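# Lower the pale frame into the blue frame's funnel

## Task

Put the pale frame down inside the blue frame so it ends up fully seated and squarely aligned in the funnel, and finish with neither hand in contact with either frame.

## Robot and tools

Robot: two arms on a table. left_arm sits on the +y side with a left hand; right_arm sits on the -y side with a right hand (the left hand mirrors it). Each hand has three fingers (index, middle, ring) and a thumb, driven by 16 motors. Arm names have nothing to do with which side they appear on in images.

Frames. Scene frame: origin at table height, halfway between the nominal arm bases, +z up, +x out over the table. Calibrated bases: left_arm at (0, +0.276, +0.017) m, quat_wxyz (+1.000, 0, 0, -0.016); right_arm at (-0.025, -0.287, +0.048) m, quat_wxyz (+1.000, 0, 0, +0.019). Each arm's reported end_effector_position (metres), end_effector_quat_wxyz, Hand target and wrist camera pose are in that arm's own base frame; cam_high and the table are in the scene frame. Reported positions can be wrong by a few centimetres. Hand point axes (right hand): +z points along straight fingers toward the tips, +y points out of the palm face (palm surface at y = -0.062), +x runs across the palm away from the thumb; on the left hand +x points toward the thumb. A rigid mast behind the wrist on the palm side can collide with things.

execute_actions(actions, cameras). actions is a list of actions; each action lasts 0.5 s and is a list of 1 to 15 rows, one per 1/30 s step, where a short list repeats its last row until step 15. Each row is a single flat list of 48 numbers, each in [-1, 1], covering both arms even when one stays still: left dx, dy, dz, rx, ry, rz; left hand's 16 motor goals; left current_limit; left speed; then the same 24 for the right arm. dx..rz are an offset, not a pose: measured from that arm's Hand target at the moment the action begins, along that target's own axes. Every row in one action counts from that same start, so rows describe a path; the next action starts from the new target, so sending the same offset again moves further. Scale: 1.0 equals 0.6 m of translation or 180 degrees; rx, ry, rz form one rotation vector. Each step the controller limits the commanded orientation to within 40 degrees of the measured one. The hand often stops short or sags lower (worse when loaded); an all-zero action asks for the target again, and any remaining gap can be sent as an extra offset. To stop pressing on something, command the target back beyond the hand point.

Hand numbers, in this order for each arm: index_mcp, index_abd, index_pip, index_dip, middle_mcp, middle_abd, middle_pip, middle_dip, ring_mcp, ring_abd, ring_pip, ring_dip, thumb_cmc, thumb_axl, thumb_mcp, thumb_ipl. These are absolute goal angles scaled between each hinge's stops, not changes; 0 is a real goal. Straight values: finger _mcp +0.75, _abd 0.00, _pip +0.58, _dip +0.70; thumb_cmc +0.71, thumb_axl +0.68, thumb_mcp +0.23, thumb_ipl +0.17. Moving toward -1 curls fingers toward the palm, swings _abd away from the thumb, and brings the thumb round in front of the palm. current_limit maps -1..+1 to 0..550 mA (never below 11 mA); speed sets goal travel at (speed+1)/2 of 8.5 rad/s. They start at +0.4 and -0.6 and persist. To leave a hand unchanged, resend its hand_goal, hand_current_limit and hand_speed. Grip force grows the further the goal lies past the object's surface.

cameras: list of names (cam_high, cam_left_wrist, cam_right_wrist) or ["all"]; [] gives none; omitted gives all only when actions is empty. An unknown name voids the call. An empty actions list just reports state and images.

zoom_image(camera, region): region is [x0, y0, x1, y1] in pixels of that camera's newest full 672x504 image, at most 504 wide and high. read_manual(section) only returns licence text. finished_scene(scene) ends the scene irreversibly; scene is 1 or 2.

Results per arm: end_effector_position and quat, Hand target (the post-clip commanded pose, base for the next offsets), joint positions, velocities (may say within noise or be omitted), joint torques (include arm weight; numbers 3 and 4 wrap at ±28 N m), temperatures. Per hand: hand_goal, hand_measured (same scale), hand_current_ma (positive means pushing toward -1), hand_state per motor (moving, goal, blocked, overload), hand_current_limit, hand_speed.

Cautions. A finger motor at 495 mA or more for a total of 5 s shuts down for 10 s and drops its load. Motors heat when holding, stretched out, or straining toward unreachable poses; MOTOR HOT shows at 85 °C, and at 100 °C the arm goes limp for 30-60 s or more. Do not drop or fling parts, release one while it moves, slam into the table or fixed objects, or let the two hands press on each other. Anything left off the table fails the scene. Loose objects may be nudged by outside disturbances. Time passes while you think, with the robot holding its last command; smooth, economical moves help.

Each tool is called after "Call:" as name([rows], argument=value, ...), one row to a line, values as JSON.

## Session

Call:
execute_actions(actions=[])

Scene clock: 0.00 s.
left_arm: end_effector_position=(+0.5776, -0.4578, +0.2120) hand_goal=(+0.754, +0.000, +0.576, +0.696, +0.754, +0.000, +0.576, +0.696, +0.754, +0.000, +0.576, +0.696, +0.714, +0.678, +0.226, +0.168) hand_measured=(+0.754, +0.000, +0.576, +0.696, +0.754, +0.000, +0.576, +0.696, +0.754, +0.000, +0.576, +0.696, +0.714, +0.678, +0.226, +0.168) hand_current_ma=(+0, +0, +0, +0, +0, +0, +0, +0, +0, +0, +0, +0, +0, +0, +0, +0) hand_state=(goal, goal, goal, goal, goal, goal, goal, goal, goal, goal, goal, goal, goal, goal, goal, goal) hand_current_limit=0.40 hand_speed=-0.60 end_effector_quat_wxyz=(-0.002, +0.859, -0.423, +0.287) | right_arm: end_effector_position=(+0.3314, -0.1619, +0.1350) hand_goal=(+0.754, +0.000, +0.576, +0.696, +0.754, +0.000, +0.576, +0.696, +0.754, +0.000, +0.576, +0.696, +0.714, +0.678, +0.226, +0.168) hand_measured=(+0.754, +0.000, +0.576, +0.696, +0.754, +0.000, +0.576, +0.696, +0.754, +0.000, +0.576, +0.696, +0.714, +0.678, +0.226, +0.168) hand_current_ma=(+0, +0, +0, +0, +0, +0, +0, +0, +0, +0, +0, +0, +0, +0, +0, +0) hand_state=(goal, goal, goal, goal, goal, goal, goal, goal, goal, goal, goal, goal, goal, goal, goal, goal) hand_current_limit=0.40 hand_speed=-0.60 end_effector_quat_wxyz=(+0.242, +0.165, +0.896, -0.332)
Joint positions: left_arm=[-0.566 1.94 1.86 -0.912 -0.062 1.939] | right_arm=[-0.441 0.877 0.535 -0.508 0.493 -1.836]
Joint velocities: within noise
Joint torques (N m): no reading
Motor temperatures (°C): left_arm=[30 26 27 28 26 25] | right_arm=[29 23 26 24 25 26]
Heat: left arm: hottest waist 30 °C; right arm: hottest waist 29 °C.
Hand target: left_arm +0.5841, -0.4620, +0.2355; +0.001, +0.854, -0.419, +0.309 | right_arm +0.3407, -0.1663, +0.1519; +0.257, +0.169, +0.890, -0.336

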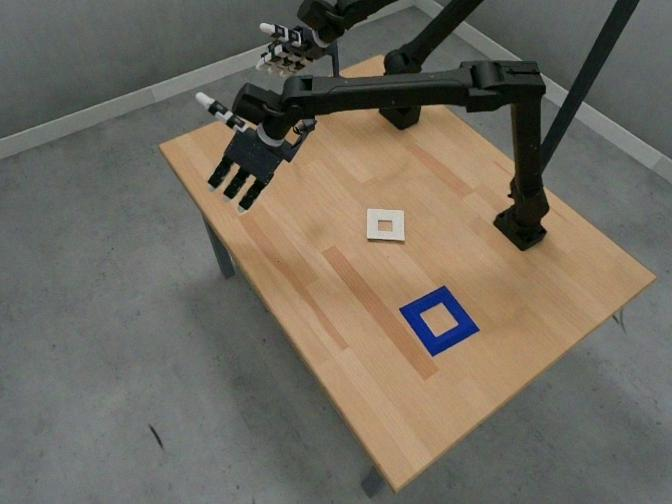

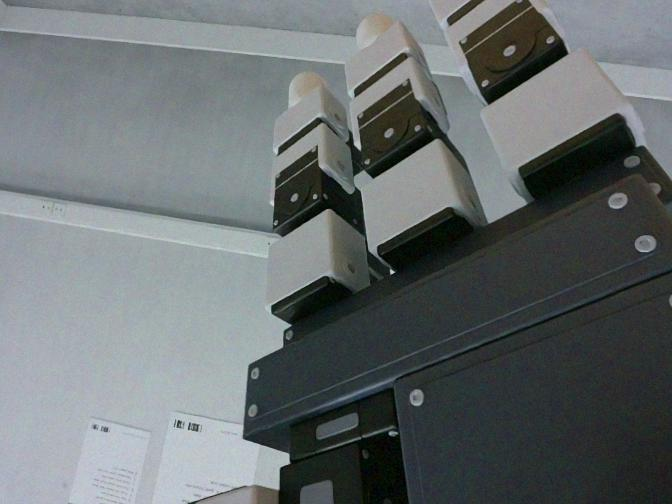

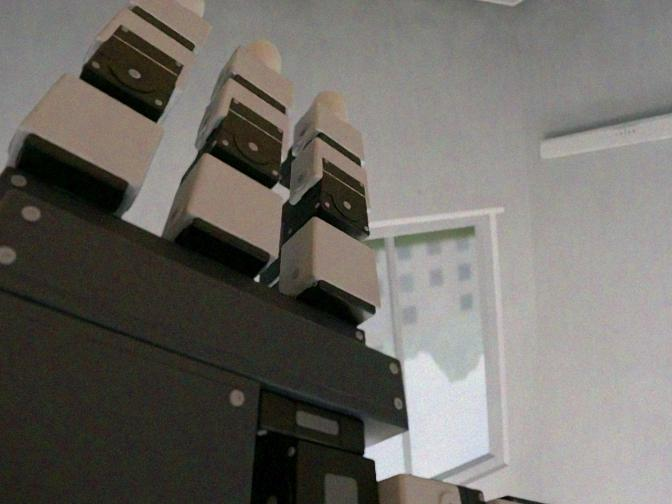

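Call:
zoom_image(camera="cam_high", region=[340, 180, 520, 380])

Scaled by 2.520.

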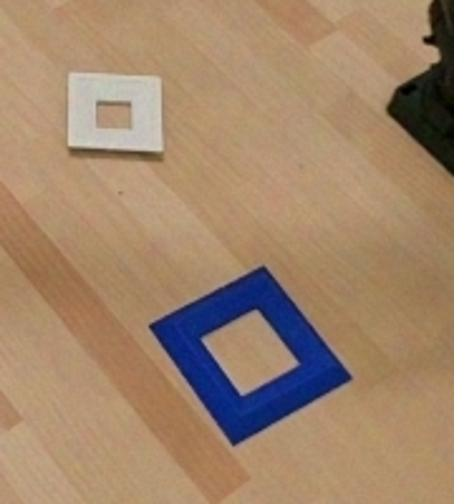

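Call:
zoom_image(camera="cam_high", region=[355, 195, 415, 255])

Call:
zoom_image(camera="cam_high", region=[395, 275, 485, 365])

Scaled by 8.400.

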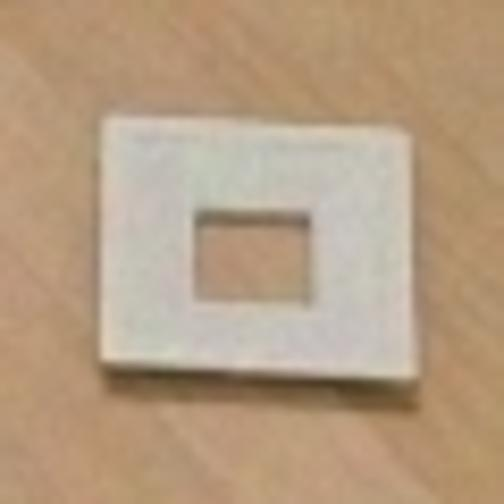

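Scaled by 5.600.

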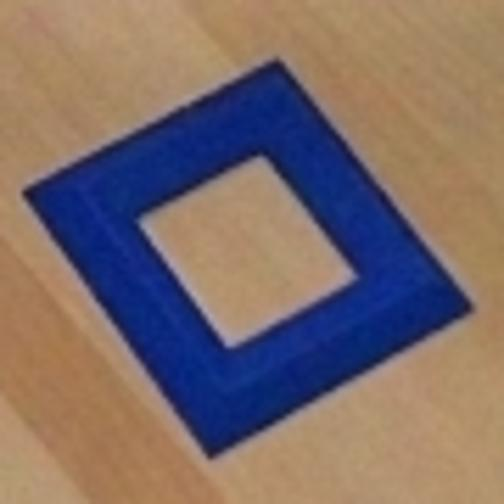

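Call:
execute_actions([
  [[-0.107,0.0145,-0.0601,0.0337,0.0352,0.1268,0.98,0,-0.372,0.203,0.98,0,-0.372,0.203,0.98,0,0.576,0.696,-0.657,0.678,0.169,0.168,0.4,-0.6,0,0,0,0,0,0,0.754,0,0.576,0.696,0.754,0,0.576,0.696,0.754,0,0.576,0.696,0.714,0.678,0.226,0.168,0.4,-0.6]],
  [[-0.0871,0.0466,-0.0742,0.0337,0.0352,0.1268,0.98,0,-0.372,0.203,0.98,0,-0.372,0.203,0.98,0,0.576,0.696,-0.657,0.678,0.169,0.168,0.4,-0.6,0,0,0,0,0,0,0.754,0,0.576,0.696,0.754,0,0.576,0.696,0.754,0,0.576,0.696,0.714,0.678,0.226,0.168,0.4,-0.6]],
  [[-0.0551,0.0667,-0.0883,0.0337,0.0352,0.1268,0.98,0,-0.372,0.203,0.98,0,-0.372,0.203,0.98,0,0.576,0.696,-0.657,0.678,0.169,0.168,0.4,-0.6,0,0,0,0,0,0,0.754,0,0.576,0.696,0.754,0,0.576,0.696,0.754,0,0.576,0.696,0.714,0.678,0.226,0.168,0.4,-0.6]],
  [[-0.0167,0.071,-0.0997,0,0,0,0.98,0,-0.372,0.203,0.98,0,-0.372,0.203,0.98,0,0.576,0.696,-0.657,0.678,0.169,0.168,0.4,-0.6,0,0,0,0,0,0,0.754,0,0.576,0.696,0.754,0,0.576,0.696,0.754,0,0.576,0.696,0.714,0.678,0.226,0.168,0.4,-0.6]],
  [[-0.0167,0.071,-0.0997,0,0,0,0.98,0,-0.372,0.203,0.98,0,-0.372,0.203,0.98,0,0.576,0.696,-0.657,0.678,0.169,0.168,0.4,-0.6,0,0,0,0,0,0,0.754,0,0.576,0.696,0.754,0,0.576,0.696,0.754,0,0.576,0.696,0.714,0.678,0.226,0.168,0.4,-0.6]],
], cameras=["all"])

Scene clock: 186.73 s.
left_arm: end_effector_position=(+0.2875, -0.2608, +0.2066) hand_goal=(+0.980, +0.000, -0.372, +0.204, +0.980, +0.000, -0.372, +0.204, +0.980, +0.000, +0.576, +0.696, -0.656, +0.678, +0.170, +0.168) hand_measured=(+0.970, +0.000, -0.370, +0.208, +0.968, +0.000, -0.370, +0.206, +0.966, +0.000, +0.576, +0.696, -0.658, +0.678, +0.168, +0.168) hand_current_ma=(-20, +0, +2, +4, -24, +0, +2, +4, -30, +0, +0, +0, -2, -1, -3, +0) hand_state=(goal, goal, goal, goal, goal, goal, goal, goal, goal, goal, goal, goal, goal, goal, goal, goal) hand_current_limit=0.40 hand_speed=-0.60 end_effector_quat_wxyz=(-0.308, +0.740, -0.483, +0.352) | right_arm: end_effector_position=(+0.3314, -0.1619, +0.1350) hand_goal=(+0.754, +0.000, +0.576, +0.696, +0.754, +0.000, +0.576, +0.696, +0.754, +0.000, +0.576, +0.696, +0.714, +0.678, +0.226, +0.168) hand_measured=(+0.750, +0.000, +0.576, +0.696, +0.750, +0.000, +0.576, +0.696, +0.750, +0.000, +0.576, +0.696, +0.712, +0.678, +0.226, +0.168) hand_current_ma=(-4, +0, +1, +0, -5, +0, +1, +0, -6, +0, +1, +0, -2, -1, -1, +0) hand_state=(goal, goal, goal, goal, goal, goal, goal, goal, goal, goal, goal, goal, goal, goal, goal, goal) hand_current_limit=0.40 hand_speed=-0.60 end_effector_quat_wxyz=(+0.242, +0.165, +0.896, -0.332)
Joint positions: left_arm=[-0.903 0.992 0.839 -0.78 -0.795 2.1] | right_arm=[-0.441 0.877 0.535 -0.508 0.493 -1.836]
Joint torques (N m): left_arm=[-0.38 -2.55 7.43 1.11 -0.75 0.01] | right_arm=[-0.09 -3.84 13.19 1.46 0.31 0.18]
Motor temperatures (°C): left_arm=[29 36 37 27 24 25] | right_arm=[28 23 45 24 24 24]
Heat: left arm: hottest elbow 37 °C; right arm: hottest elbow 45 °C.
Hand target: left_arm +0.2833, -0.2574, +0.2023; -0.243, +0.560, -0.669, +0.425 | right_arm +0.3407, -0.1663, +0.1519; +0.257, +0.169, +0.890, -0.336
Off the commanded pose: left_arm 0.007 m, 32 deg; orientation clipped at the end of an earlier action of this call | right_arm 0.020 m, 2 deg.
joint sent to its limit (left arm) — joint 6 (wrist roll), upper limit. The joint targets are off in orientation, not in position.
camera_calibration:
cam_left_wrist: T_world_to_cam=[[0.0654398, 0.932612, 0.354898, 0.110243], [-0.252531, -0.328604, 0.910081, -0.25005], [0.965373, -0.149178, 0.21401, -0.241714], [0, 0, 0, 1]] pos_world=[0.162984, -0.22104, 0.24017]

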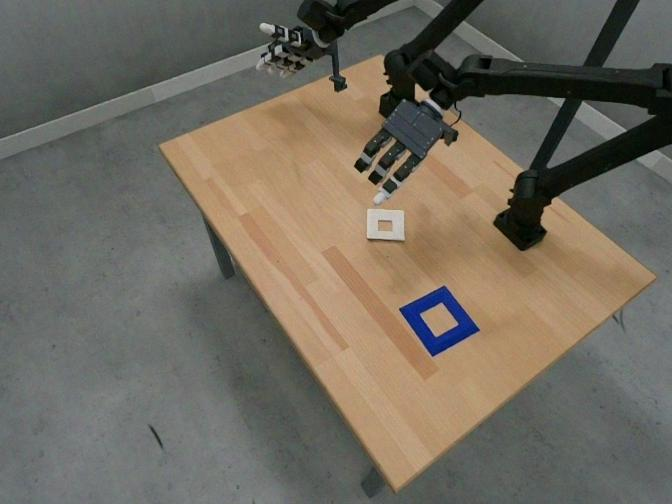

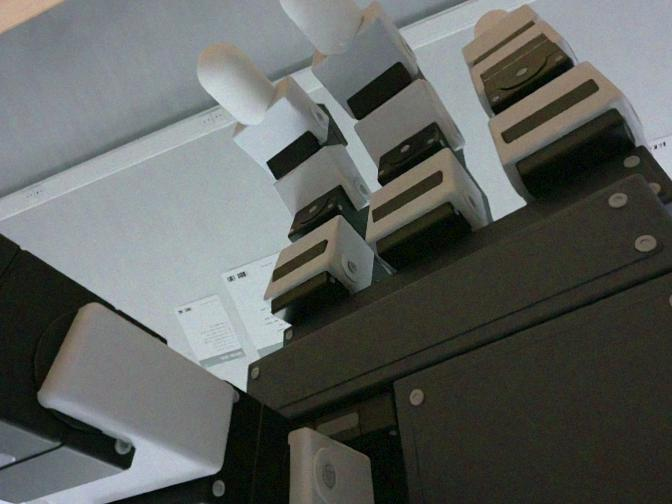

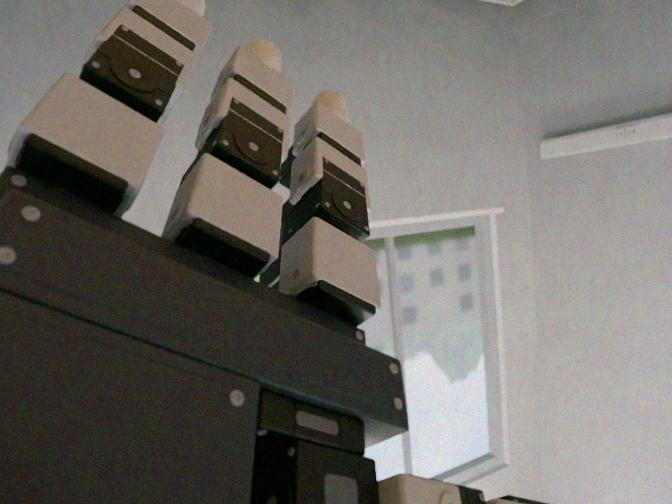

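Call:
execute_actions([
  [[-0.0547,-0.0107,0.0014,0.0193,-0.1789,-0.0828,0.98,0,-0.372,0.203,0.98,0,-0.372,0.203,0.98,0,0.576,0.696,-0.657,0.678,0.169,0.168,0.4,-0.6,0,0,0,0,0,0,0.754,0,0.576,0.696,0.754,0,0.576,0.696,0.754,0,0.576,0.696,0.714,0.678,0.226,0.168,0.4,-0.6]],
  [[-0.0494,0.0759,0.0926,0.0193,-0.1789,-0.0828,0.98,0,-0.372,0.203,0.98,0,-0.372,0.203,0.98,0,0.576,0.696,-0.657,0.678,0.169,0.168,0.4,-0.6,0,0,0,0,0,0,0.754,0,0.576,0.696,0.754,0,0.576,0.696,0.754,0,0.576,0.696,0.714,0.678,0.226,0.168,0.4,-0.6]],
  [[0,0,0,0,0,0,0.98,0,-0.372,0.203,0.98,0,-0.372,0.203,0.98,0,0.576,0.696,-0.657,0.678,0.169,0.168,0.4,-0.6,0,0,0,0,0,0,0.754,0,0.576,0.696,0.754,0,0.576,0.696,0.754,0,0.576,0.696,0.714,0.678,0.226,0.168,0.4,-0.6]],
], cameras=["all"])

Scene clock: 296.90 s.
left_arm: end_effector_position=(+0.2961, -0.1778, +0.1178) hand_goal=(+0.980, +0.000, -0.372, +0.204, +0.980, +0.000, -0.372, +0.204, +0.980, +0.000, +0.576, +0.696, -0.656, +0.678, +0.170, +0.168) hand_measured=(+0.970, +0.000, -0.370, +0.208, +0.968, +0.000, -0.370, +0.206, +0.966, +0.000, +0.576, +0.696, -0.658, +0.678, +0.168, +0.168) hand_current_ma=(-20, +0, +2, +4, -24, +0, +2, +3, -30, +0, +0, +0, -1, -1, -3, +0) hand_state=(goal, goal, goal, goal, goal, goal, goal, goal, goal, goal, goal, goal, goal, goal, goal, goal) hand_current_limit=0.40 hand_speed=-0.60 end_effector_quat_wxyz=(-0.486, +0.822, -0.266, +0.131) | right_arm: end_effector_position=(+0.3314, -0.1619, +0.1350) hand_goal=(+0.754, +0.000, +0.576, +0.696, +0.754, +0.000, +0.576, +0.696, +0.754, +0.000, +0.576, +0.696, +0.714, +0.678, +0.226, +0.168) hand_measured=(+0.750, +0.000, +0.576, +0.696, +0.750, +0.000, +0.576, +0.696, +0.750, +0.000, +0.576, +0.696, +0.712, +0.678, +0.226, +0.168) hand_current_ma=(-4, +0, +1, +0, -5, +0, +1, +0, -6, +0, +1, +0, -2, -1, -1, +0) hand_state=(goal, goal, goal, goal, goal, goal, goal, goal, goal, goal, goal, goal, goal, goal, goal, goal) hand_current_limit=0.40 hand_speed=-0.60 end_effector_quat_wxyz=(+0.242, +0.165, +0.896, -0.332)
Joint positions: left_arm=[-0.861 1.419 0.956 -1.568 -0.987 1.085] | right_arm=[-0.441 0.877 0.535 -0.508 0.493 -1.836]
Joint torques (N m): left_arm=[-0.21 -4.01 9.54 -1.02 -0.74 -0.18] | right_arm=[-0.21 -3.43 13.15 1.47 0.29 0.16]
Motor temperatures (°C): left_arm=[29 28 34 26 25 25] | right_arm=[28 23 47 24 24 24]
Heat: left arm: hottest elbow 34 °C; right arm: hottest elbow 47 °C.
Hand target: left_arm +0.3084, -0.1953, +0.1322; -0.478, +0.828, -0.255, +0.148 | right_arm +0.3407, -0.1663, +0.1519; +0.257, +0.169, +0.890, -0.336
Off the commanded pose: left_arm 0.026 m, 3 deg | right_arm 0.020 m, 2 deg.
camera_calibration:
cam_left_wrist: T_world_to_cam=[[-0.456164, 0.652804, 0.604781, 0.139081], [0.153112, -0.611899, 0.775974, -0.294485], [0.876625, 0.446571, 0.179175, -0.082384], [0, 0, 0, 1]] pos_world=[0.180753, -0.234197, 0.15916]

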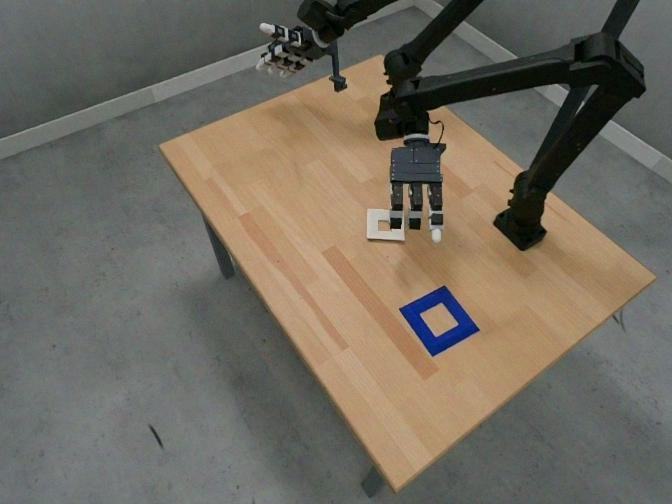

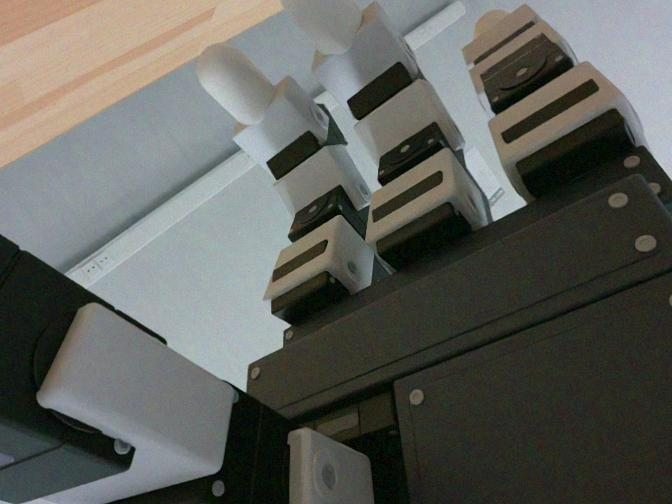

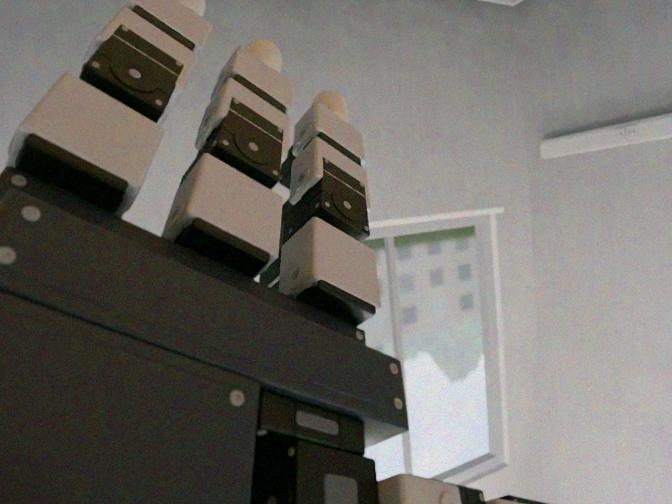

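Call:
zoom_image(camera="cam_high", region=[350, 130, 470, 260])

Scaled by 3.877.

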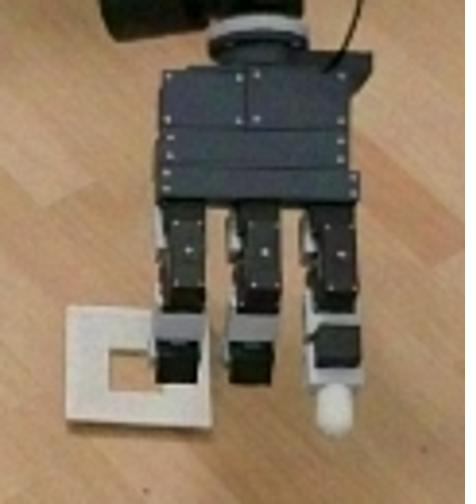

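Call:
execute_actions([
  [[0.039,0.1068,0.0591,0,0.006,-0.012,0.98,0,-0.372,0.203,0.98,0,-0.372,0.203,0.98,0,0.576,0.696,-0.657,0.678,0.169,0.168,0.4,-0.6,0,0,0,0,0,0,0.754,0,0.576,0.696,0.754,0,0.576,0.696,0.754,0,0.576,0.696,0.714,0.678,0.226,0.168,0.4,-0.6]],
], cameras=["all"])

Call:
zoom_image(camera="cam_high", region=[350, 150, 470, 280])

Scene clock: 357.27 s.
left_arm: end_effector_position=(+0.3260, -0.2096, +0.0599) hand_goal=(+0.980, +0.000, -0.372, +0.204, +0.980, +0.000, -0.372, +0.204, +0.980, +0.000, +0.576, +0.696, -0.656, +0.678, +0.170, +0.168) hand_measured=(+0.970, +0.000, -0.370, +0.208, +0.968, +0.000, -0.370, +0.206, +0.966, +0.000, +0.576, +0.696, -0.658, +0.678, +0.168, +0.168) hand_current_ma=(-20, +0, +2, +4, -24, +0, +2, +3, -30, +0, +0, +0, -1, -1, -3, +0) hand_state=(goal, goal, goal, goal, goal, goal, goal, goal, goal, goal, goal, goal, goal, goal, goal, goal) hand_current_limit=0.40 hand_speed=-0.60 end_effector_quat_wxyz=(-0.473, +0.830, -0.247, +0.161) | right_arm: end_effector_position=(+0.3314, -0.1619, +0.1350) hand_goal=(+0.754, +0.000, +0.576, +0.696, +0.754, +0.000, +0.576, +0.696, +0.754, +0.000, +0.576, +0.696, +0.714, +0.678, +0.226, +0.168) hand_measured=(+0.750, +0.000, +0.576, +0.696, +0.750, +0.000, +0.576, +0.696, +0.750, +0.000, +0.576, +0.696, +0.712, +0.678, +0.226, +0.168) hand_current_ma=(-4, +0, +1, +0, -5, +0, +1, +0, -6, +0, +1, +0, -2, -1, -1, +0) hand_state=(goal, goal, goal, goal, goal, goal, goal, goal, goal, goal, goal, goal, goal, goal, goal, goal) hand_current_limit=0.40 hand_speed=-0.60 end_effector_quat_wxyz=(+0.242, +0.165, +0.896, -0.332)
Joint positions: left_arm=[-0.862 1.57 0.952 -1.348 -0.997 1.069] | right_arm=[-0.441 0.877 0.535 -0.508 0.493 -1.836]
Joint torques (N m): left_arm=[0.73 -6.83 5.33 -0.14 -0.92 -0.15] | right_arm=[0.21 -3.08 13.18 1.46 0.3 0.17]
Heat: left arm: hottest elbow 37 °C; right arm: hottest elbow 48 °C.
Hand target: left_arm +0.3271, -0.2098, +0.0591; -0.472, +0.831, -0.244, +0.165 | right_arm +0.3407, -0.1663, +0.1519; +0.257, +0.169, +0.890, -0.336
Off the commanded pose: left_arm 0.001 m, 1 deg | right_arm 0.020 m, 2 deg.
camera_calibration:
cam_left_wrist: T_world_to_cam=[[-0.493296, 0.680153, 0.542264, 0.230074], [0.106961, -0.571232, 0.81379, -0.252242], [0.86326, 0.459441, 0.209037, -0.0787302], [0, 0, 0, 1]] pos_world=[0.208439, -0.264402, 0.0969683]

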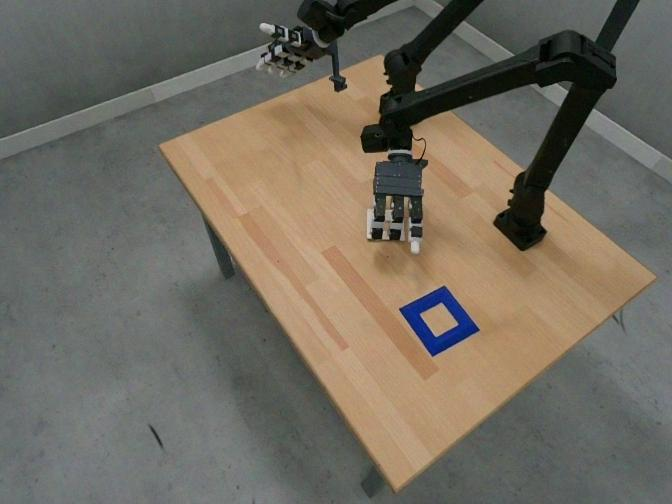

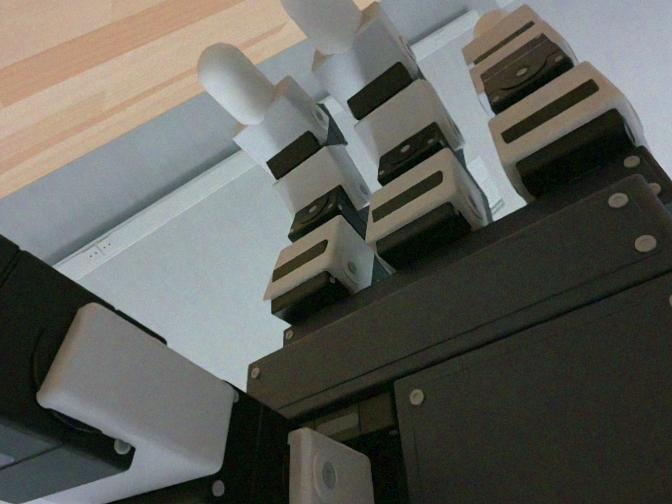

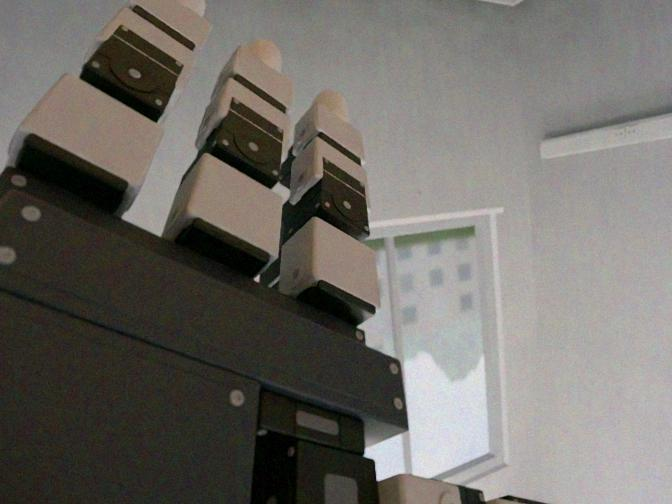

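Scaled by 3.877.

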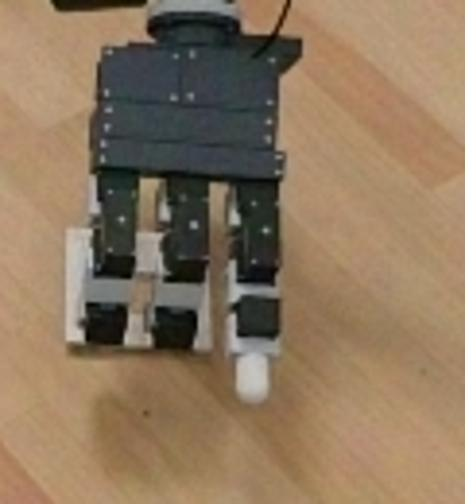

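Call:
execute_actions([
  [[-0.0255,0.0024,0.0342,0,0,0,0.98,0,-0.372,0.203,0.98,0,-0.372,0.203,0.98,0,0.576,0.696,-0.657,0.678,0.169,0.168,0.4,-0.6,0,0,0,0,0,0,0.754,0,0.576,0.696,0.754,0,0.576,0.696,0.754,0,0.576,0.696,0.714,0.678,0.226,0.168,0.4,-0.6]],
  [[-0.0015,0.0389,0.0225,0,0,0,0.98,0,-0.372,0.203,0.98,0,-0.372,0.203,0.98,0,0.576,0.696,-0.657,0.678,0.169,0.168,0.4,-0.6,0,0,0,0,0,0,0.754,0,0.576,0.696,0.754,0,0.576,0.696,0.754,0,0.576,0.696,0.714,0.678,0.226,0.168,0.4,-0.6]],
], cameras=["cam_high","cam_left_wrist"])

Call:
zoom_image(camera="cam_high", region=[350, 150, 470, 280])

Scene clock: 405.33 s.
left_arm: end_effector_position=(+0.3261, -0.1913, +0.0241) hand_goal=(+0.980, +0.000, -0.372, +0.204, +0.980, +0.000, -0.372, +0.204, +0.980, +0.000, +0.576, +0.696, -0.656, +0.678, +0.170, +0.168) hand_measured=(+0.970, +0.000, -0.370, +0.208, +0.968, +0.000, -0.370, +0.206, +0.966, +0.000, +0.576, +0.696, -0.658, +0.678, +0.168, +0.168) hand_current_ma=(-20, +0, +2, +4, -24, +0, +2, +3, -30, +0, +0, +0, -1, -1, -3, +0) hand_state=(goal, goal, goal, goal, goal, goal, goal, goal, goal, goal, goal, goal, goal, goal, goal, goal) hand_current_limit=0.40 hand_speed=-0.60 end_effector_quat_wxyz=(-0.469, +0.833, -0.239, +0.170) | right_arm: end_effector_position=(+0.3314, -0.1619, +0.1350) hand_goal=(+0.754, +0.000, +0.576, +0.696, +0.754, +0.000, +0.576, +0.696, +0.754, +0.000, +0.576, +0.696, +0.714, +0.678, +0.226, +0.168) hand_measured=(+0.750, +0.000, +0.576, +0.696, +0.750, +0.000, +0.576, +0.696, +0.750, +0.000, +0.576, +0.696, +0.712, +0.678, +0.226, +0.168) hand_current_ma=(-4, +0, +1, +0, -5, +0, +1, +0, -6, +0, +1, +0, -2, -1, -1, +0) hand_state=(goal, goal, goal, goal, goal, goal, goal, goal, goal, goal, goal, goal, goal, goal, goal, goal) hand_current_limit=0.40 hand_speed=-0.60 end_effector_quat_wxyz=(+0.242, +0.165, +0.896, -0.332)
Joint positions: left_arm=[-0.83 1.585 0.853 -1.173 -1.012 1.113] | right_arm=[-0.441 0.877 0.535 -0.508 0.493 -1.836]
Joint torques (N m): left_arm=[0.91 -5.89 4.59 -0.06 -0.93 0.03] | right_arm=[0.09 -3.66 13.15 1.47 0.3 0.19]
Heat: left arm: hottest elbow 34 °C; right arm: hottest elbow 49 °C.
Hand target: left_arm +0.3247, -0.1875, +0.0200; -0.472, +0.831, -0.244, +0.165 | right_arm +0.3407, -0.1663, +0.1519; +0.257, +0.169, +0.890, -0.336
Off the commanded pose: left_arm 0.006 m, 1 deg | right_arm 0.020 m, 2 deg.
camera_calibration:
cam_left_wrist: T_world_to_cam=[[-0.506801, 0.685983, 0.522092, 0.243057], [0.0932842, -0.558435, 0.824287, -0.206094], [0.857001, 0.466452, 0.219024, -0.0766507], [0, 0, 0, 1]] pos_world=[0.208097, -0.246069, 0.0597709]
Images, in order (width x height): cam_high 672x504, cam_left_wrist 672x504.

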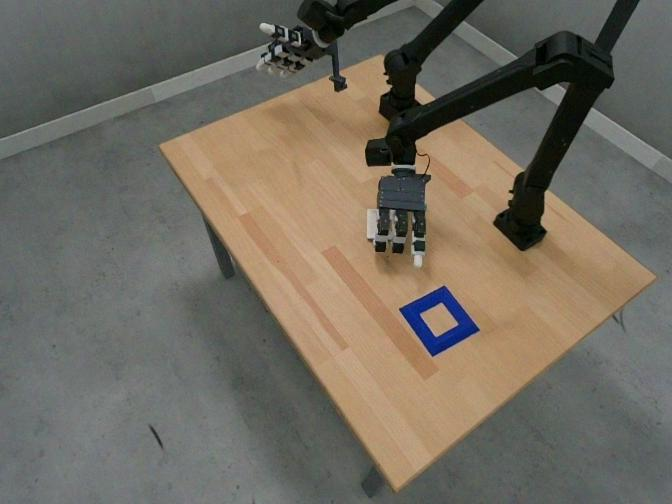

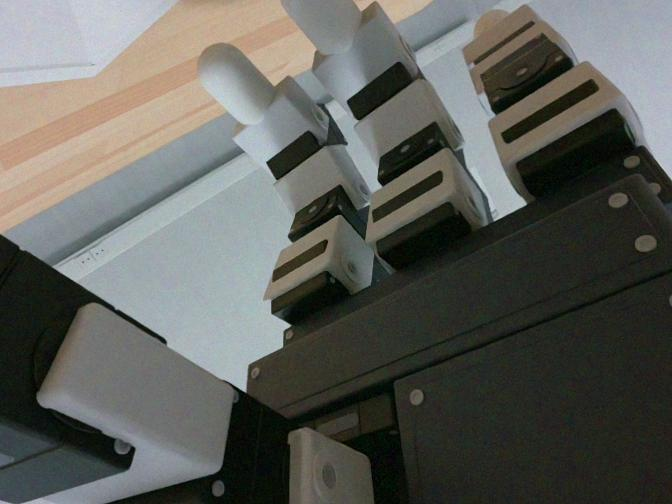

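Scaled by 3.877.

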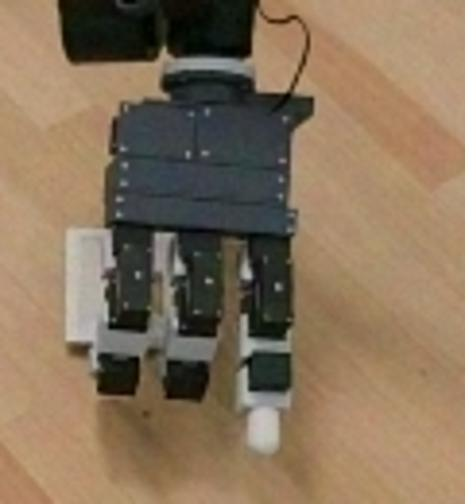

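Call:
zoom_image(camera="cam_left_wrist", region=[0, 0, 300, 220])

Scaled by 1.680.

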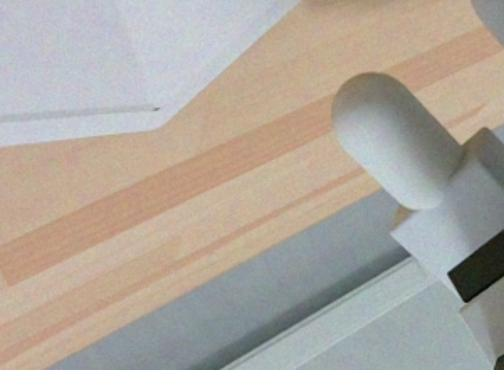

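Call:
execute_actions([
  [[-0.0007,0.0173,0.01,0,-0.0077,0.015,0.98,0,-0.372,0.203,0.98,0,-0.372,0.203,0.98,0,0.576,0.696,-0.657,0.678,0.169,0.168,0.4,-0.6,0,0,0,0,0,0,0.754,0,0.576,0.696,0.754,0,0.576,0.696,0.754,0,0.576,0.696,0.714,0.678,0.226,0.168,0.4,-0.6]],
], cameras=["cam_high","cam_left_wrist"])

Call:
zoom_image(camera="cam_high", region=[350, 190, 440, 280])

Call:
zoom_image(camera="cam_left_wrist", region=[0, 0, 360, 240])

Scene clock: 457.83 s.
left_arm: end_effector_position=(+0.3204, -0.1858, +0.0066) hand_goal=(+0.980, +0.000, -0.372, +0.204, +0.980, +0.000, -0.372, +0.204, +0.980, +0.000, +0.576, +0.696, -0.656, +0.678, +0.170, +0.168) hand_measured=(+0.970, +0.000, -0.370, +0.208, +0.968, +0.000, -0.370, +0.206, +0.966, +0.000, +0.576, +0.696, -0.658, +0.678, +0.168, +0.168) hand_current_ma=(-20, +0, +2, +4, -24, +0, +2, +3, -30, +0, +0, +0, -1, -1, -3, +0) hand_state=(goal, goal, goal, goal, goal, goal, goal, goal, goal, goal, goal, goal, goal, goal, goal, goal) hand_current_limit=0.40 hand_speed=-0.60 end_effector_quat_wxyz=(-0.480, +0.826, -0.257, +0.144) | right_arm: end_effector_position=(+0.3314, -0.1619, +0.1350) hand_goal=(+0.754, +0.000, +0.576, +0.696, +0.754, +0.000, +0.576, +0.696, +0.754, +0.000, +0.576, +0.696, +0.714, +0.678, +0.226, +0.168) hand_measured=(+0.750, +0.000, +0.576, +0.696, +0.750, +0.000, +0.576, +0.696, +0.750, +0.000, +0.576, +0.696, +0.712, +0.678, +0.226, +0.168) hand_current_ma=(-4, +0, +1, +0, -5, +0, +1, +0, -6, +0, +1, +0, -2, -1, -1, +0) hand_state=(goal, goal, goal, goal, goal, goal, goal, goal, goal, goal, goal, goal, goal, goal, goal, goal) hand_current_limit=0.40 hand_speed=-0.60 end_effector_quat_wxyz=(+0.242, +0.165, +0.896, -0.332)
Joint positions: left_arm=[-0.827 1.634 0.853 -1.173 -1.005 1.135] | right_arm=[-0.441 0.877 0.535 -0.508 0.493 -1.836]
Joint torques (N m): left_arm=[1.96 -6.07 5.63 -0.57 -0.79 0.03] | right_arm=[-0.32 -3.6 13.15 1.48 0.29 0.17]
Heat: left arm: hottest elbow 34 °C; right arm: hottest elbow 50 °C.
Hand target: left_arm +0.3248, -0.1874, +0.0079; -0.479, +0.827, -0.257, +0.143 | right_arm +0.3407, -0.1663, +0.1519; +0.257, +0.169, +0.890, -0.336
Off the commanded pose: left_arm 0.005 m, 0 deg | right_arm 0.020 m, 2 deg.
camera_calibration:
cam_left_wrist: T_world_to_cam=[[-0.474371, 0.665297, 0.5765, 0.230966], [0.133225, -0.593075, 0.794049, -0.207026], [0.870186, 0.453478, 0.192704, -0.0769427], [0, 0, 0, 1]] pos_world=[0.204099, -0.241551, 0.0460644]
Images, in order (width x height): cam_high 672x504, cam_left_wrist 672x504.

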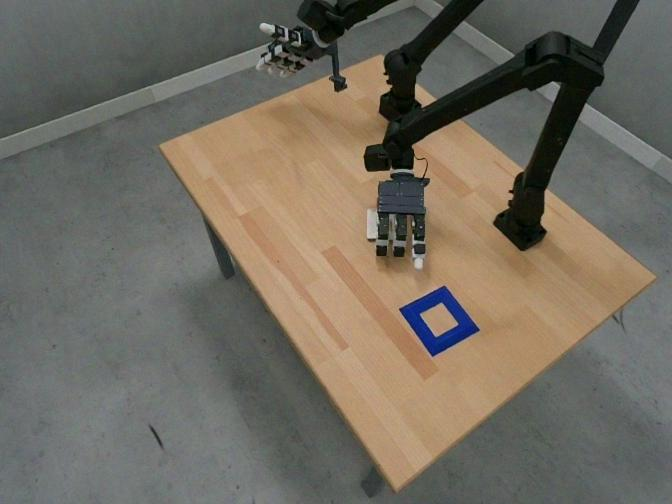

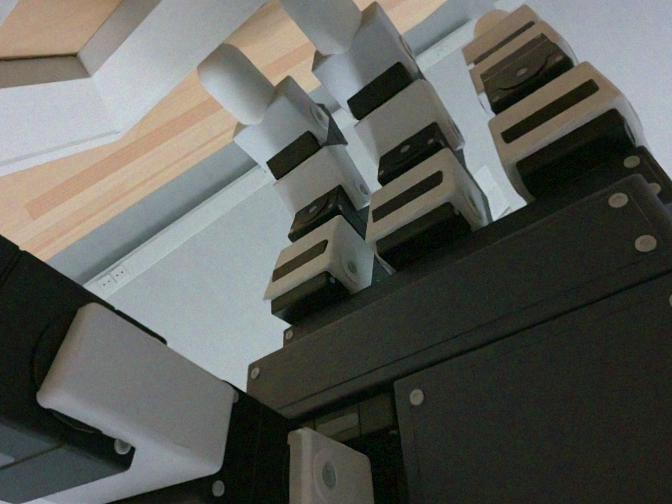

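Scaled by 5.600.

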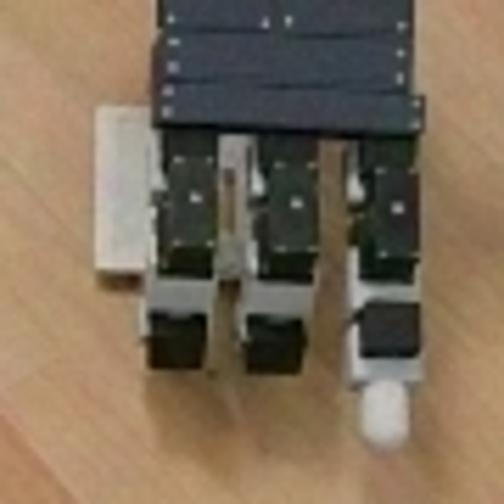

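Scaled by 1.400.

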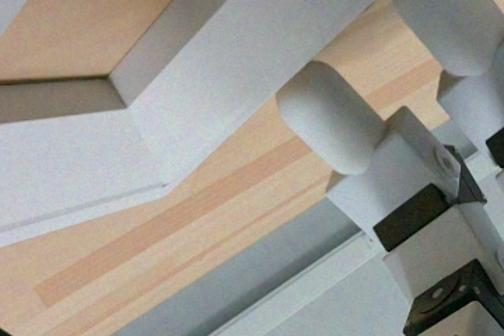

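Call:
zoom_image(camera="cam_left_wrist", region=[0, 0, 180, 160])

Call:
zoom_image(camera="cam_high", region=[360, 200, 400, 250])

Scaled by 2.800.

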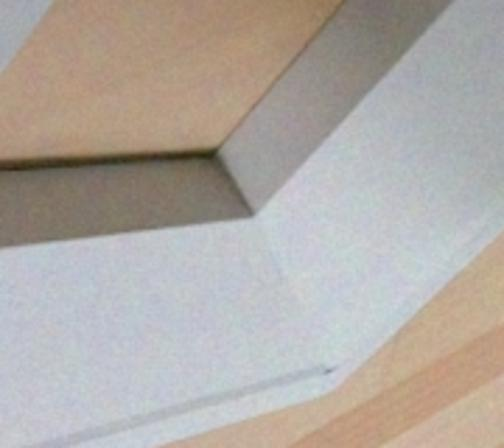

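Scaled by 10.080.

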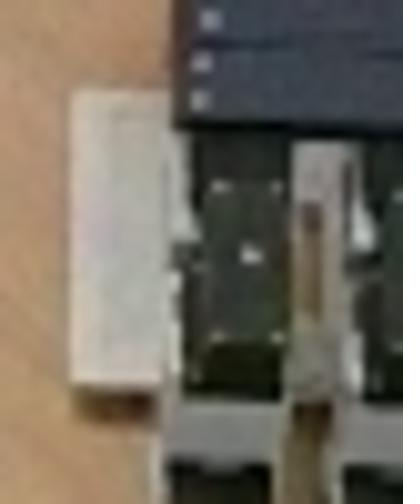

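Call:
execute_actions([
  [[0.0088,-0.0086,-0.0039,0,0,0,0.98,0,-0.372,0.203,0.98,0,-0.372,0.203,0.98,0,0.576,0.696,-0.657,0.678,0.169,0.168,0.4,-0.6,0,0,0,0,0,0,0.754,0,0.576,0.696,0.754,0,0.576,0.696,0.754,0,0.576,0.696,0.714,0.678,0.226,0.168,0.4,-0.6]],
  [[0,0,0,0,0,0,0.86,0,-0.409,0.197,0.86,0,-0.409,0.197,0.98,0,0.576,0.696,-0.657,0.678,0.056,0.168,0.4,-0.8,0,0,0,0,0,0,0.754,0,0.576,0.696,0.754,0,0.576,0.696,0.754,0,0.576,0.696,0.714,0.678,0.226,0.168,0.4,-0.6]],
], cameras=["cam_high","cam_left_wrist"])

Call:
zoom_image(camera="cam_high", region=[350, 190, 440, 280])

Call:
zoom_image(camera="cam_left_wrist", region=[0, 0, 360, 240])

Scene clock: 538.90 s.
left_arm: end_effector_position=(+0.3222, -0.1811, +0.0075) hand_goal=(+0.860, +0.000, -0.408, +0.198, +0.860, +0.000, -0.408, +0.198, +0.980, +0.000, +0.576, +0.696, -0.656, +0.678, +0.056, +0.168) hand_measured=(+0.872, +0.000, -0.404, +0.200, +0.880, +0.000, -0.402, +0.200, +0.966, +0.000, +0.576, +0.696, -0.658, +0.678, +0.062, +0.168) hand_current_ma=(+23, +0, +6, +3, +51, +0, +11, +3, -30, +0, +0, +0, -1, -1, +12, +0) hand_state=(goal, goal, goal, goal, blocked, goal, goal, goal, goal, goal, goal, goal, goal, goal, goal, goal) hand_current_limit=0.40 hand_speed=-0.80 end_effector_quat_wxyz=(-0.485, +0.823, -0.258, +0.142) | right_arm: end_effector_position=(+0.3314, -0.1619, +0.1350) hand_goal=(+0.754, +0.000, +0.576, +0.696, +0.754, +0.000, +0.576, +0.696, +0.754, +0.000, +0.576, +0.696, +0.714, +0.678, +0.226, +0.168) hand_measured=(+0.750, +0.000, +0.576, +0.696, +0.750, +0.000, +0.576, +0.696, +0.750, +0.000, +0.576, +0.696, +0.712, +0.678, +0.226, +0.168) hand_current_ma=(-4, +0, +1, +0, -5, +0, +1, +0, -6, +0, +1, +0, -2, -1, -1, +0) hand_state=(goal, goal, goal, goal, goal, goal, goal, goal, goal, goal, goal, goal, goal, goal, goal, goal) hand_current_limit=0.40 hand_speed=-0.60 end_effector_quat_wxyz=(+0.242, +0.165, +0.896, -0.332)
Joint positions: left_arm=[-0.817 1.634 0.853 -1.177 -1.015 1.144] | right_arm=[-0.441 0.877 0.535 -0.508 0.493 -1.836]
Joint torques (N m): left_arm=[0.62 -6.71 6.79 -0.58 -0.53 0.01] | right_arm=[0.03 -3.43 13.11 1.43 0.3 0.18]
Heat: left arm: hottest elbow 34 °C; right arm: hottest elbow 51 °C.
Hand target: left_arm +0.3295, -0.1900, +0.0135; -0.479, +0.827, -0.257, +0.143 | right_arm +0.3407, -0.1663, +0.1519; +0.257, +0.169, +0.890, -0.336
Off the commanded pose: left_arm 0.013 m, 1 deg | right_arm 0.020 m, 2 deg.
camera_calibration:
cam_left_wrist: T_world_to_cam=[[-0.473781, 0.657027, 0.586384, 0.226434], [0.135695, -0.603442, 0.785777, -0.207841], [0.870126, 0.451856, 0.196744, -0.0810436], [0, 0, 0, 1]] pos_world=[0.206001, -0.237573, 0.0464839]
Images, in order (width x height): cam_high 672x504, cam_left_wrist 672x504.

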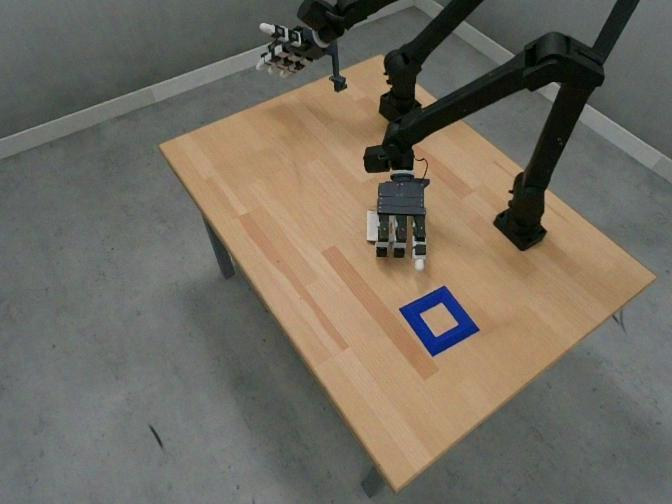

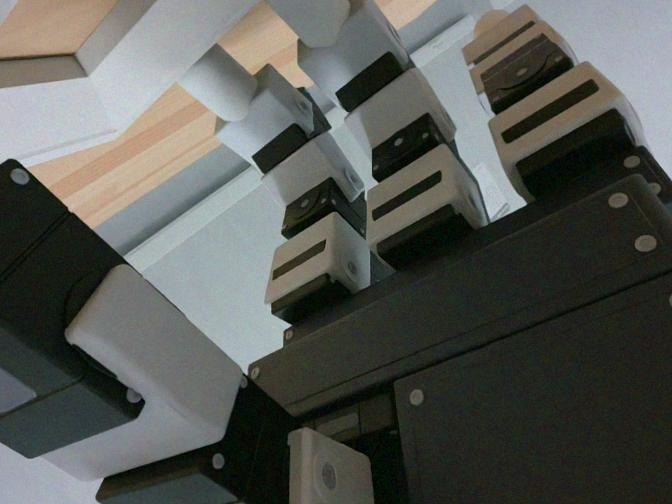

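Scaled by 5.600.

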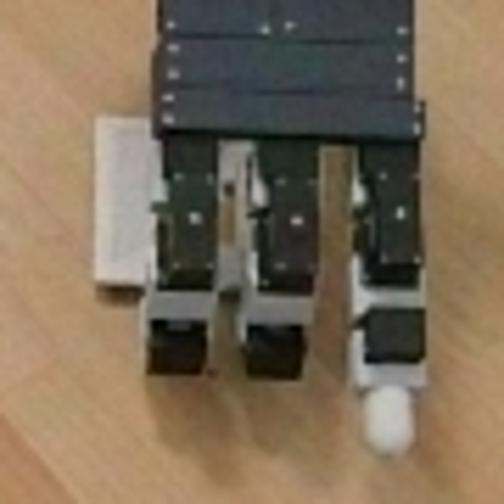

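Scaled by 1.400.

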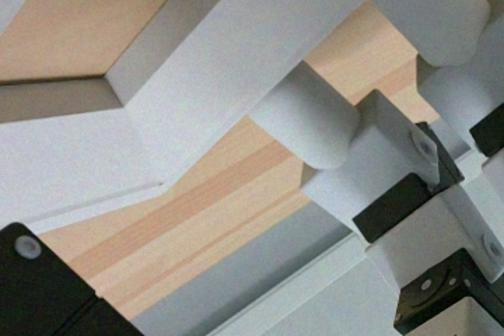

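Call:
execute_actions([
  [[-0.0029,-0.0121,-0.0022,0,0,0,0.9,0,-0.409,0.197,0.9,0,-0.409,0.197,0.98,0,0.576,0.696,-0.657,0.678,0.10,0.168,0.4,-0.6,0,0,0,0,0,0,0.754,0,0.576,0.696,0.754,0,0.576,0.696,0.754,0,0.576,0.696,0.714,0.678,0.226,0.168,0.4,-0.6]],
], cameras=["cam_high","cam_left_wrist"])

Call:
zoom_image(camera="cam_high", region=[350, 190, 440, 280])

Call:
zoom_image(camera="cam_left_wrist", region=[0, 0, 360, 240])

Scene clock: 552.13 s.
left_arm: end_effector_position=(+0.3203, -0.1798, +0.0078) hand_goal=(+0.900, +0.000, -0.408, +0.198, +0.900, +0.000, -0.408, +0.198, +0.980, +0.000, +0.576, +0.696, -0.656, +0.678, +0.100, +0.168) hand_measured=(+0.886, +0.000, -0.408, +0.200, +0.892, +0.000, -0.406, +0.200, +0.966, +0.000, +0.576, +0.696, -0.658, +0.678, +0.096, +0.168) hand_current_ma=(-29, +0, +1, +1, -16, +0, +3, +1, -30, +0, +0, +0, -1, -1, -9, +0) hand_state=(goal, goal, goal, goal, goal, goal, goal, goal, goal, goal, goal, goal, goal, goal, goal, goal) hand_current_limit=0.40 hand_speed=-0.60 end_effector_quat_wxyz=(-0.486, +0.823, -0.262, +0.136) | right_arm: end_effector_position=(+0.3314, -0.1619, +0.1350) hand_goal=(+0.754, +0.000, +0.576, +0.696, +0.754, +0.000, +0.576, +0.696, +0.754, +0.000, +0.576, +0.696, +0.714, +0.678, +0.226, +0.168) hand_measured=(+0.750, +0.000, +0.576, +0.696, +0.750, +0.000, +0.576, +0.696, +0.750, +0.000, +0.576, +0.696, +0.712, +0.678, +0.226, +0.168) hand_current_ma=(-4, +0, +1, +0, -5, +0, +1, +0, -6, +0, +1, +0, -2, -1, -1, +0) hand_state=(goal, goal, goal, goal, goal, goal, goal, goal, goal, goal, goal, goal, goal, goal, goal, goal) hand_current_limit=0.40 hand_speed=-0.60 end_effector_quat_wxyz=(+0.242, +0.165, +0.896, -0.332)
Joint positions: left_arm=[-0.816 1.632 0.853 -1.183 -1.01 1.152] | right_arm=[-0.441 0.877 0.535 -0.508 0.493 -1.836]
Joint torques (N m): left_arm=[1.55 -8.35 6.58 -0.84 -0.78 0.02] | right_arm=[-0.03 -3.08 13.12 1.52 0.28 0.15]
Heat: left arm: hottest elbow 35 °C; right arm: hottest elbow 51 °C.
Hand target: left_arm +0.3295, -0.1870, +0.0205; -0.479, +0.827, -0.257, +0.143 | right_arm +0.3407, -0.1663, +0.1519; +0.257, +0.169, +0.890, -0.336
Off the commanded pose: left_arm 0.017 m, 1 deg | right_arm 0.020 m, 2 deg.
camera_calibration:
cam_left_wrist: T_world_to_cam=[[-0.465886, 0.654732, 0.595211, 0.221434], [0.144414, -0.607391, 0.781166, -0.210527], [0.87298, 0.449891, 0.188422, -0.0812832], [0, 0, 0, 1]] pos_world=[0.204525, -0.236284, 0.0479728]
Images, in order (width x height): cam_high 672x504, cam_left_wrist 672x504.

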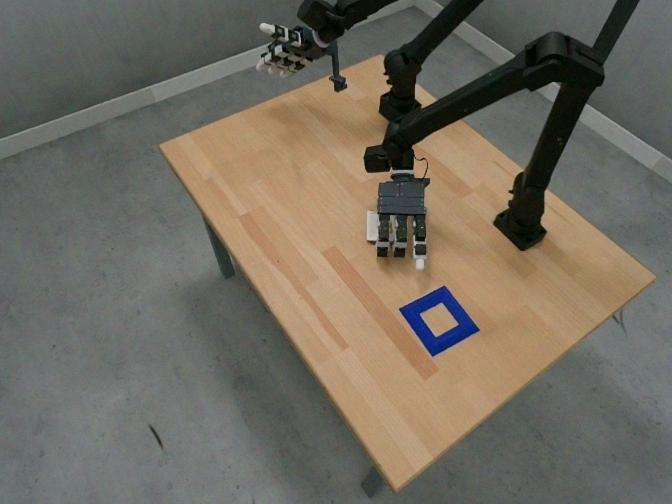

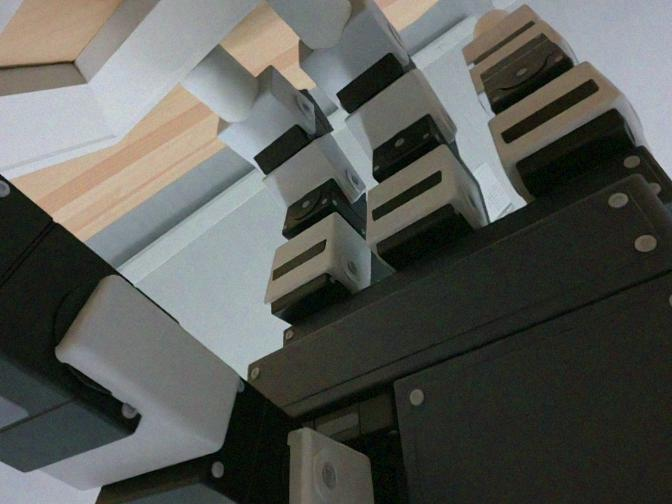

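Scaled by 5.600.

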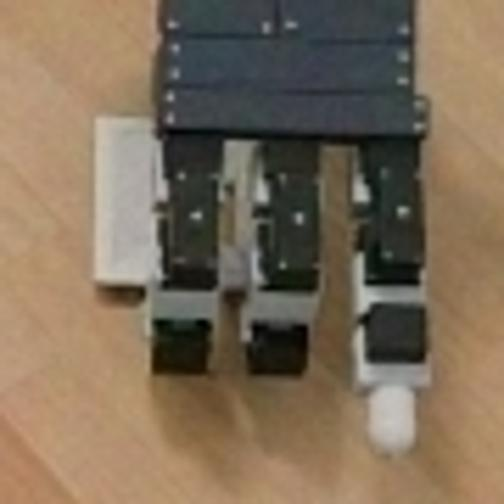

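Scaled by 1.400.

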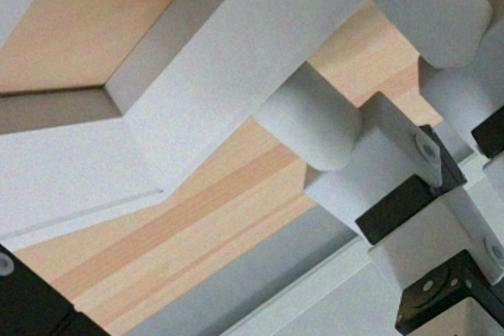

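Call:
execute_actions([
  [[-0.0005,-0.0505,-0.029,0,0,0,0.98,0,-0.372,0.203,0.98,0,-0.372,0.203,0.98,0,0.576,0.696,-0.657,0.678,0.169,0.168,0.4,-0.6,0,0,0,0,0,0,0.754,0,0.576,0.696,0.754,0,0.576,0.696,0.754,0,0.576,0.696,0.714,0.678,0.226,0.168,0.4,-0.6]],
], cameras=["cam_high"])

Call:
zoom_image(camera="cam_high", region=[350, 190, 440, 280])

Scene clock: 559.00 s.
left_arm: end_effector_position=(+0.3159, -0.1750, +0.0408) hand_goal=(+0.980, +0.000, -0.372, +0.204, +0.980, +0.000, -0.372, +0.204, +0.980, +0.000, +0.576, +0.696, -0.656, +0.678, +0.170, +0.168) hand_measured=(+0.962, +0.000, -0.376, +0.202, +0.960, +0.000, -0.376, +0.202, +0.966, +0.000, +0.576, +0.696, -0.656, +0.678, +0.164, +0.168) hand_current_ma=(-41, +0, -4, -3, -49, +0, -4, -3, -30, +0, +0, +0, -1, -1, -11, +0) hand_state=(goal, goal, goal, goal, blocked, goal, goal, goal, goal, goal, goal, goal, goal, goal, goal, goal) hand_current_limit=0.40 hand_speed=-0.60 end_effector_quat_wxyz=(-0.487, +0.822, -0.265, +0.131) | right_arm: end_effector_position=(+0.3314, -0.1619, +0.1350) hand_goal=(+0.754, +0.000, +0.576, +0.696, +0.754, +0.000, +0.576, +0.696, +0.754, +0.000, +0.576, +0.696, +0.714, +0.678, +0.226, +0.168) hand_measured=(+0.750, +0.000, +0.576, +0.696, +0.750, +0.000, +0.576, +0.696, +0.750, +0.000, +0.576, +0.696, +0.712, +0.678, +0.226, +0.168) hand_current_ma=(-4, +0, +1, +0, -5, +0, +1, +0, -6, +0, +1, +0, -2, -1, -1, +0) hand_state=(goal, goal, goal, goal, goal, goal, goal, goal, goal, goal, goal, goal, goal, goal, goal, goal) hand_current_limit=0.40 hand_speed=-0.60 end_effector_quat_wxyz=(+0.242, +0.165, +0.896, -0.332)
Joint positions: left_arm=[-0.814 1.556 0.873 -1.285 -1.008 1.158] | right_arm=[-0.441 0.877 0.535 -0.508 0.493 -1.836]
Joint torques (N m): left_arm=[0.97 -6.12 8.17 -0.83 -0.77 0.02] | right_arm=[-0.21 -3.72 13.07 1.54 0.29 0.17]
Heat: left arm: hottest elbow 35 °C; right arm: hottest elbow 51 °C.
Hand target: left_arm +0.3295, -0.1870, +0.0554; -0.479, +0.827, -0.257, +0.143 | right_arm +0.3407, -0.1663, +0.1519; +0.257, +0.169, +0.890, -0.336
Off the commanded pose: left_arm 0.023 m, 2 deg | right_arm 0.020 m, 2 deg.
Images, in order (width x height): cam_high 672x504.

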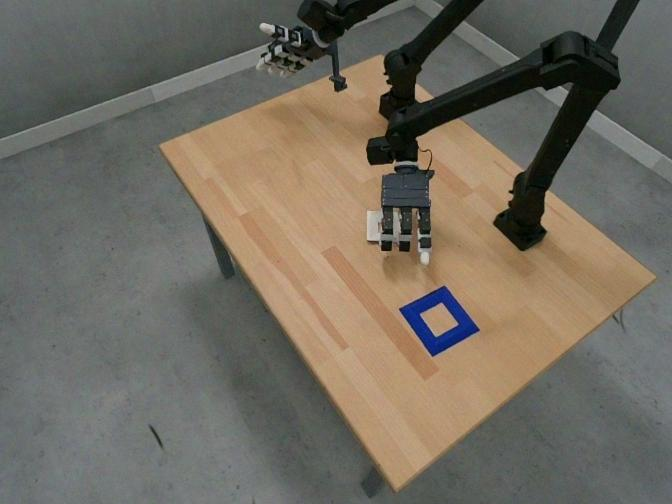

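Scaled by 5.600.

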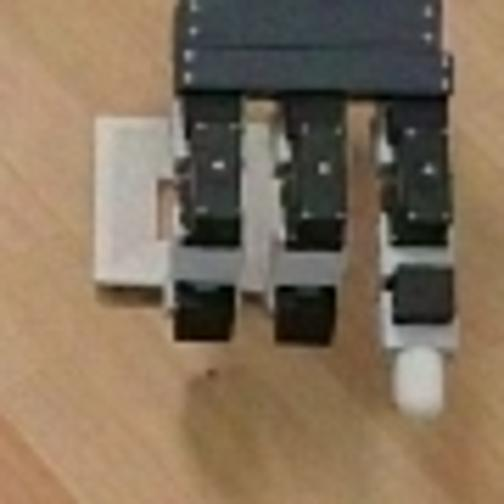

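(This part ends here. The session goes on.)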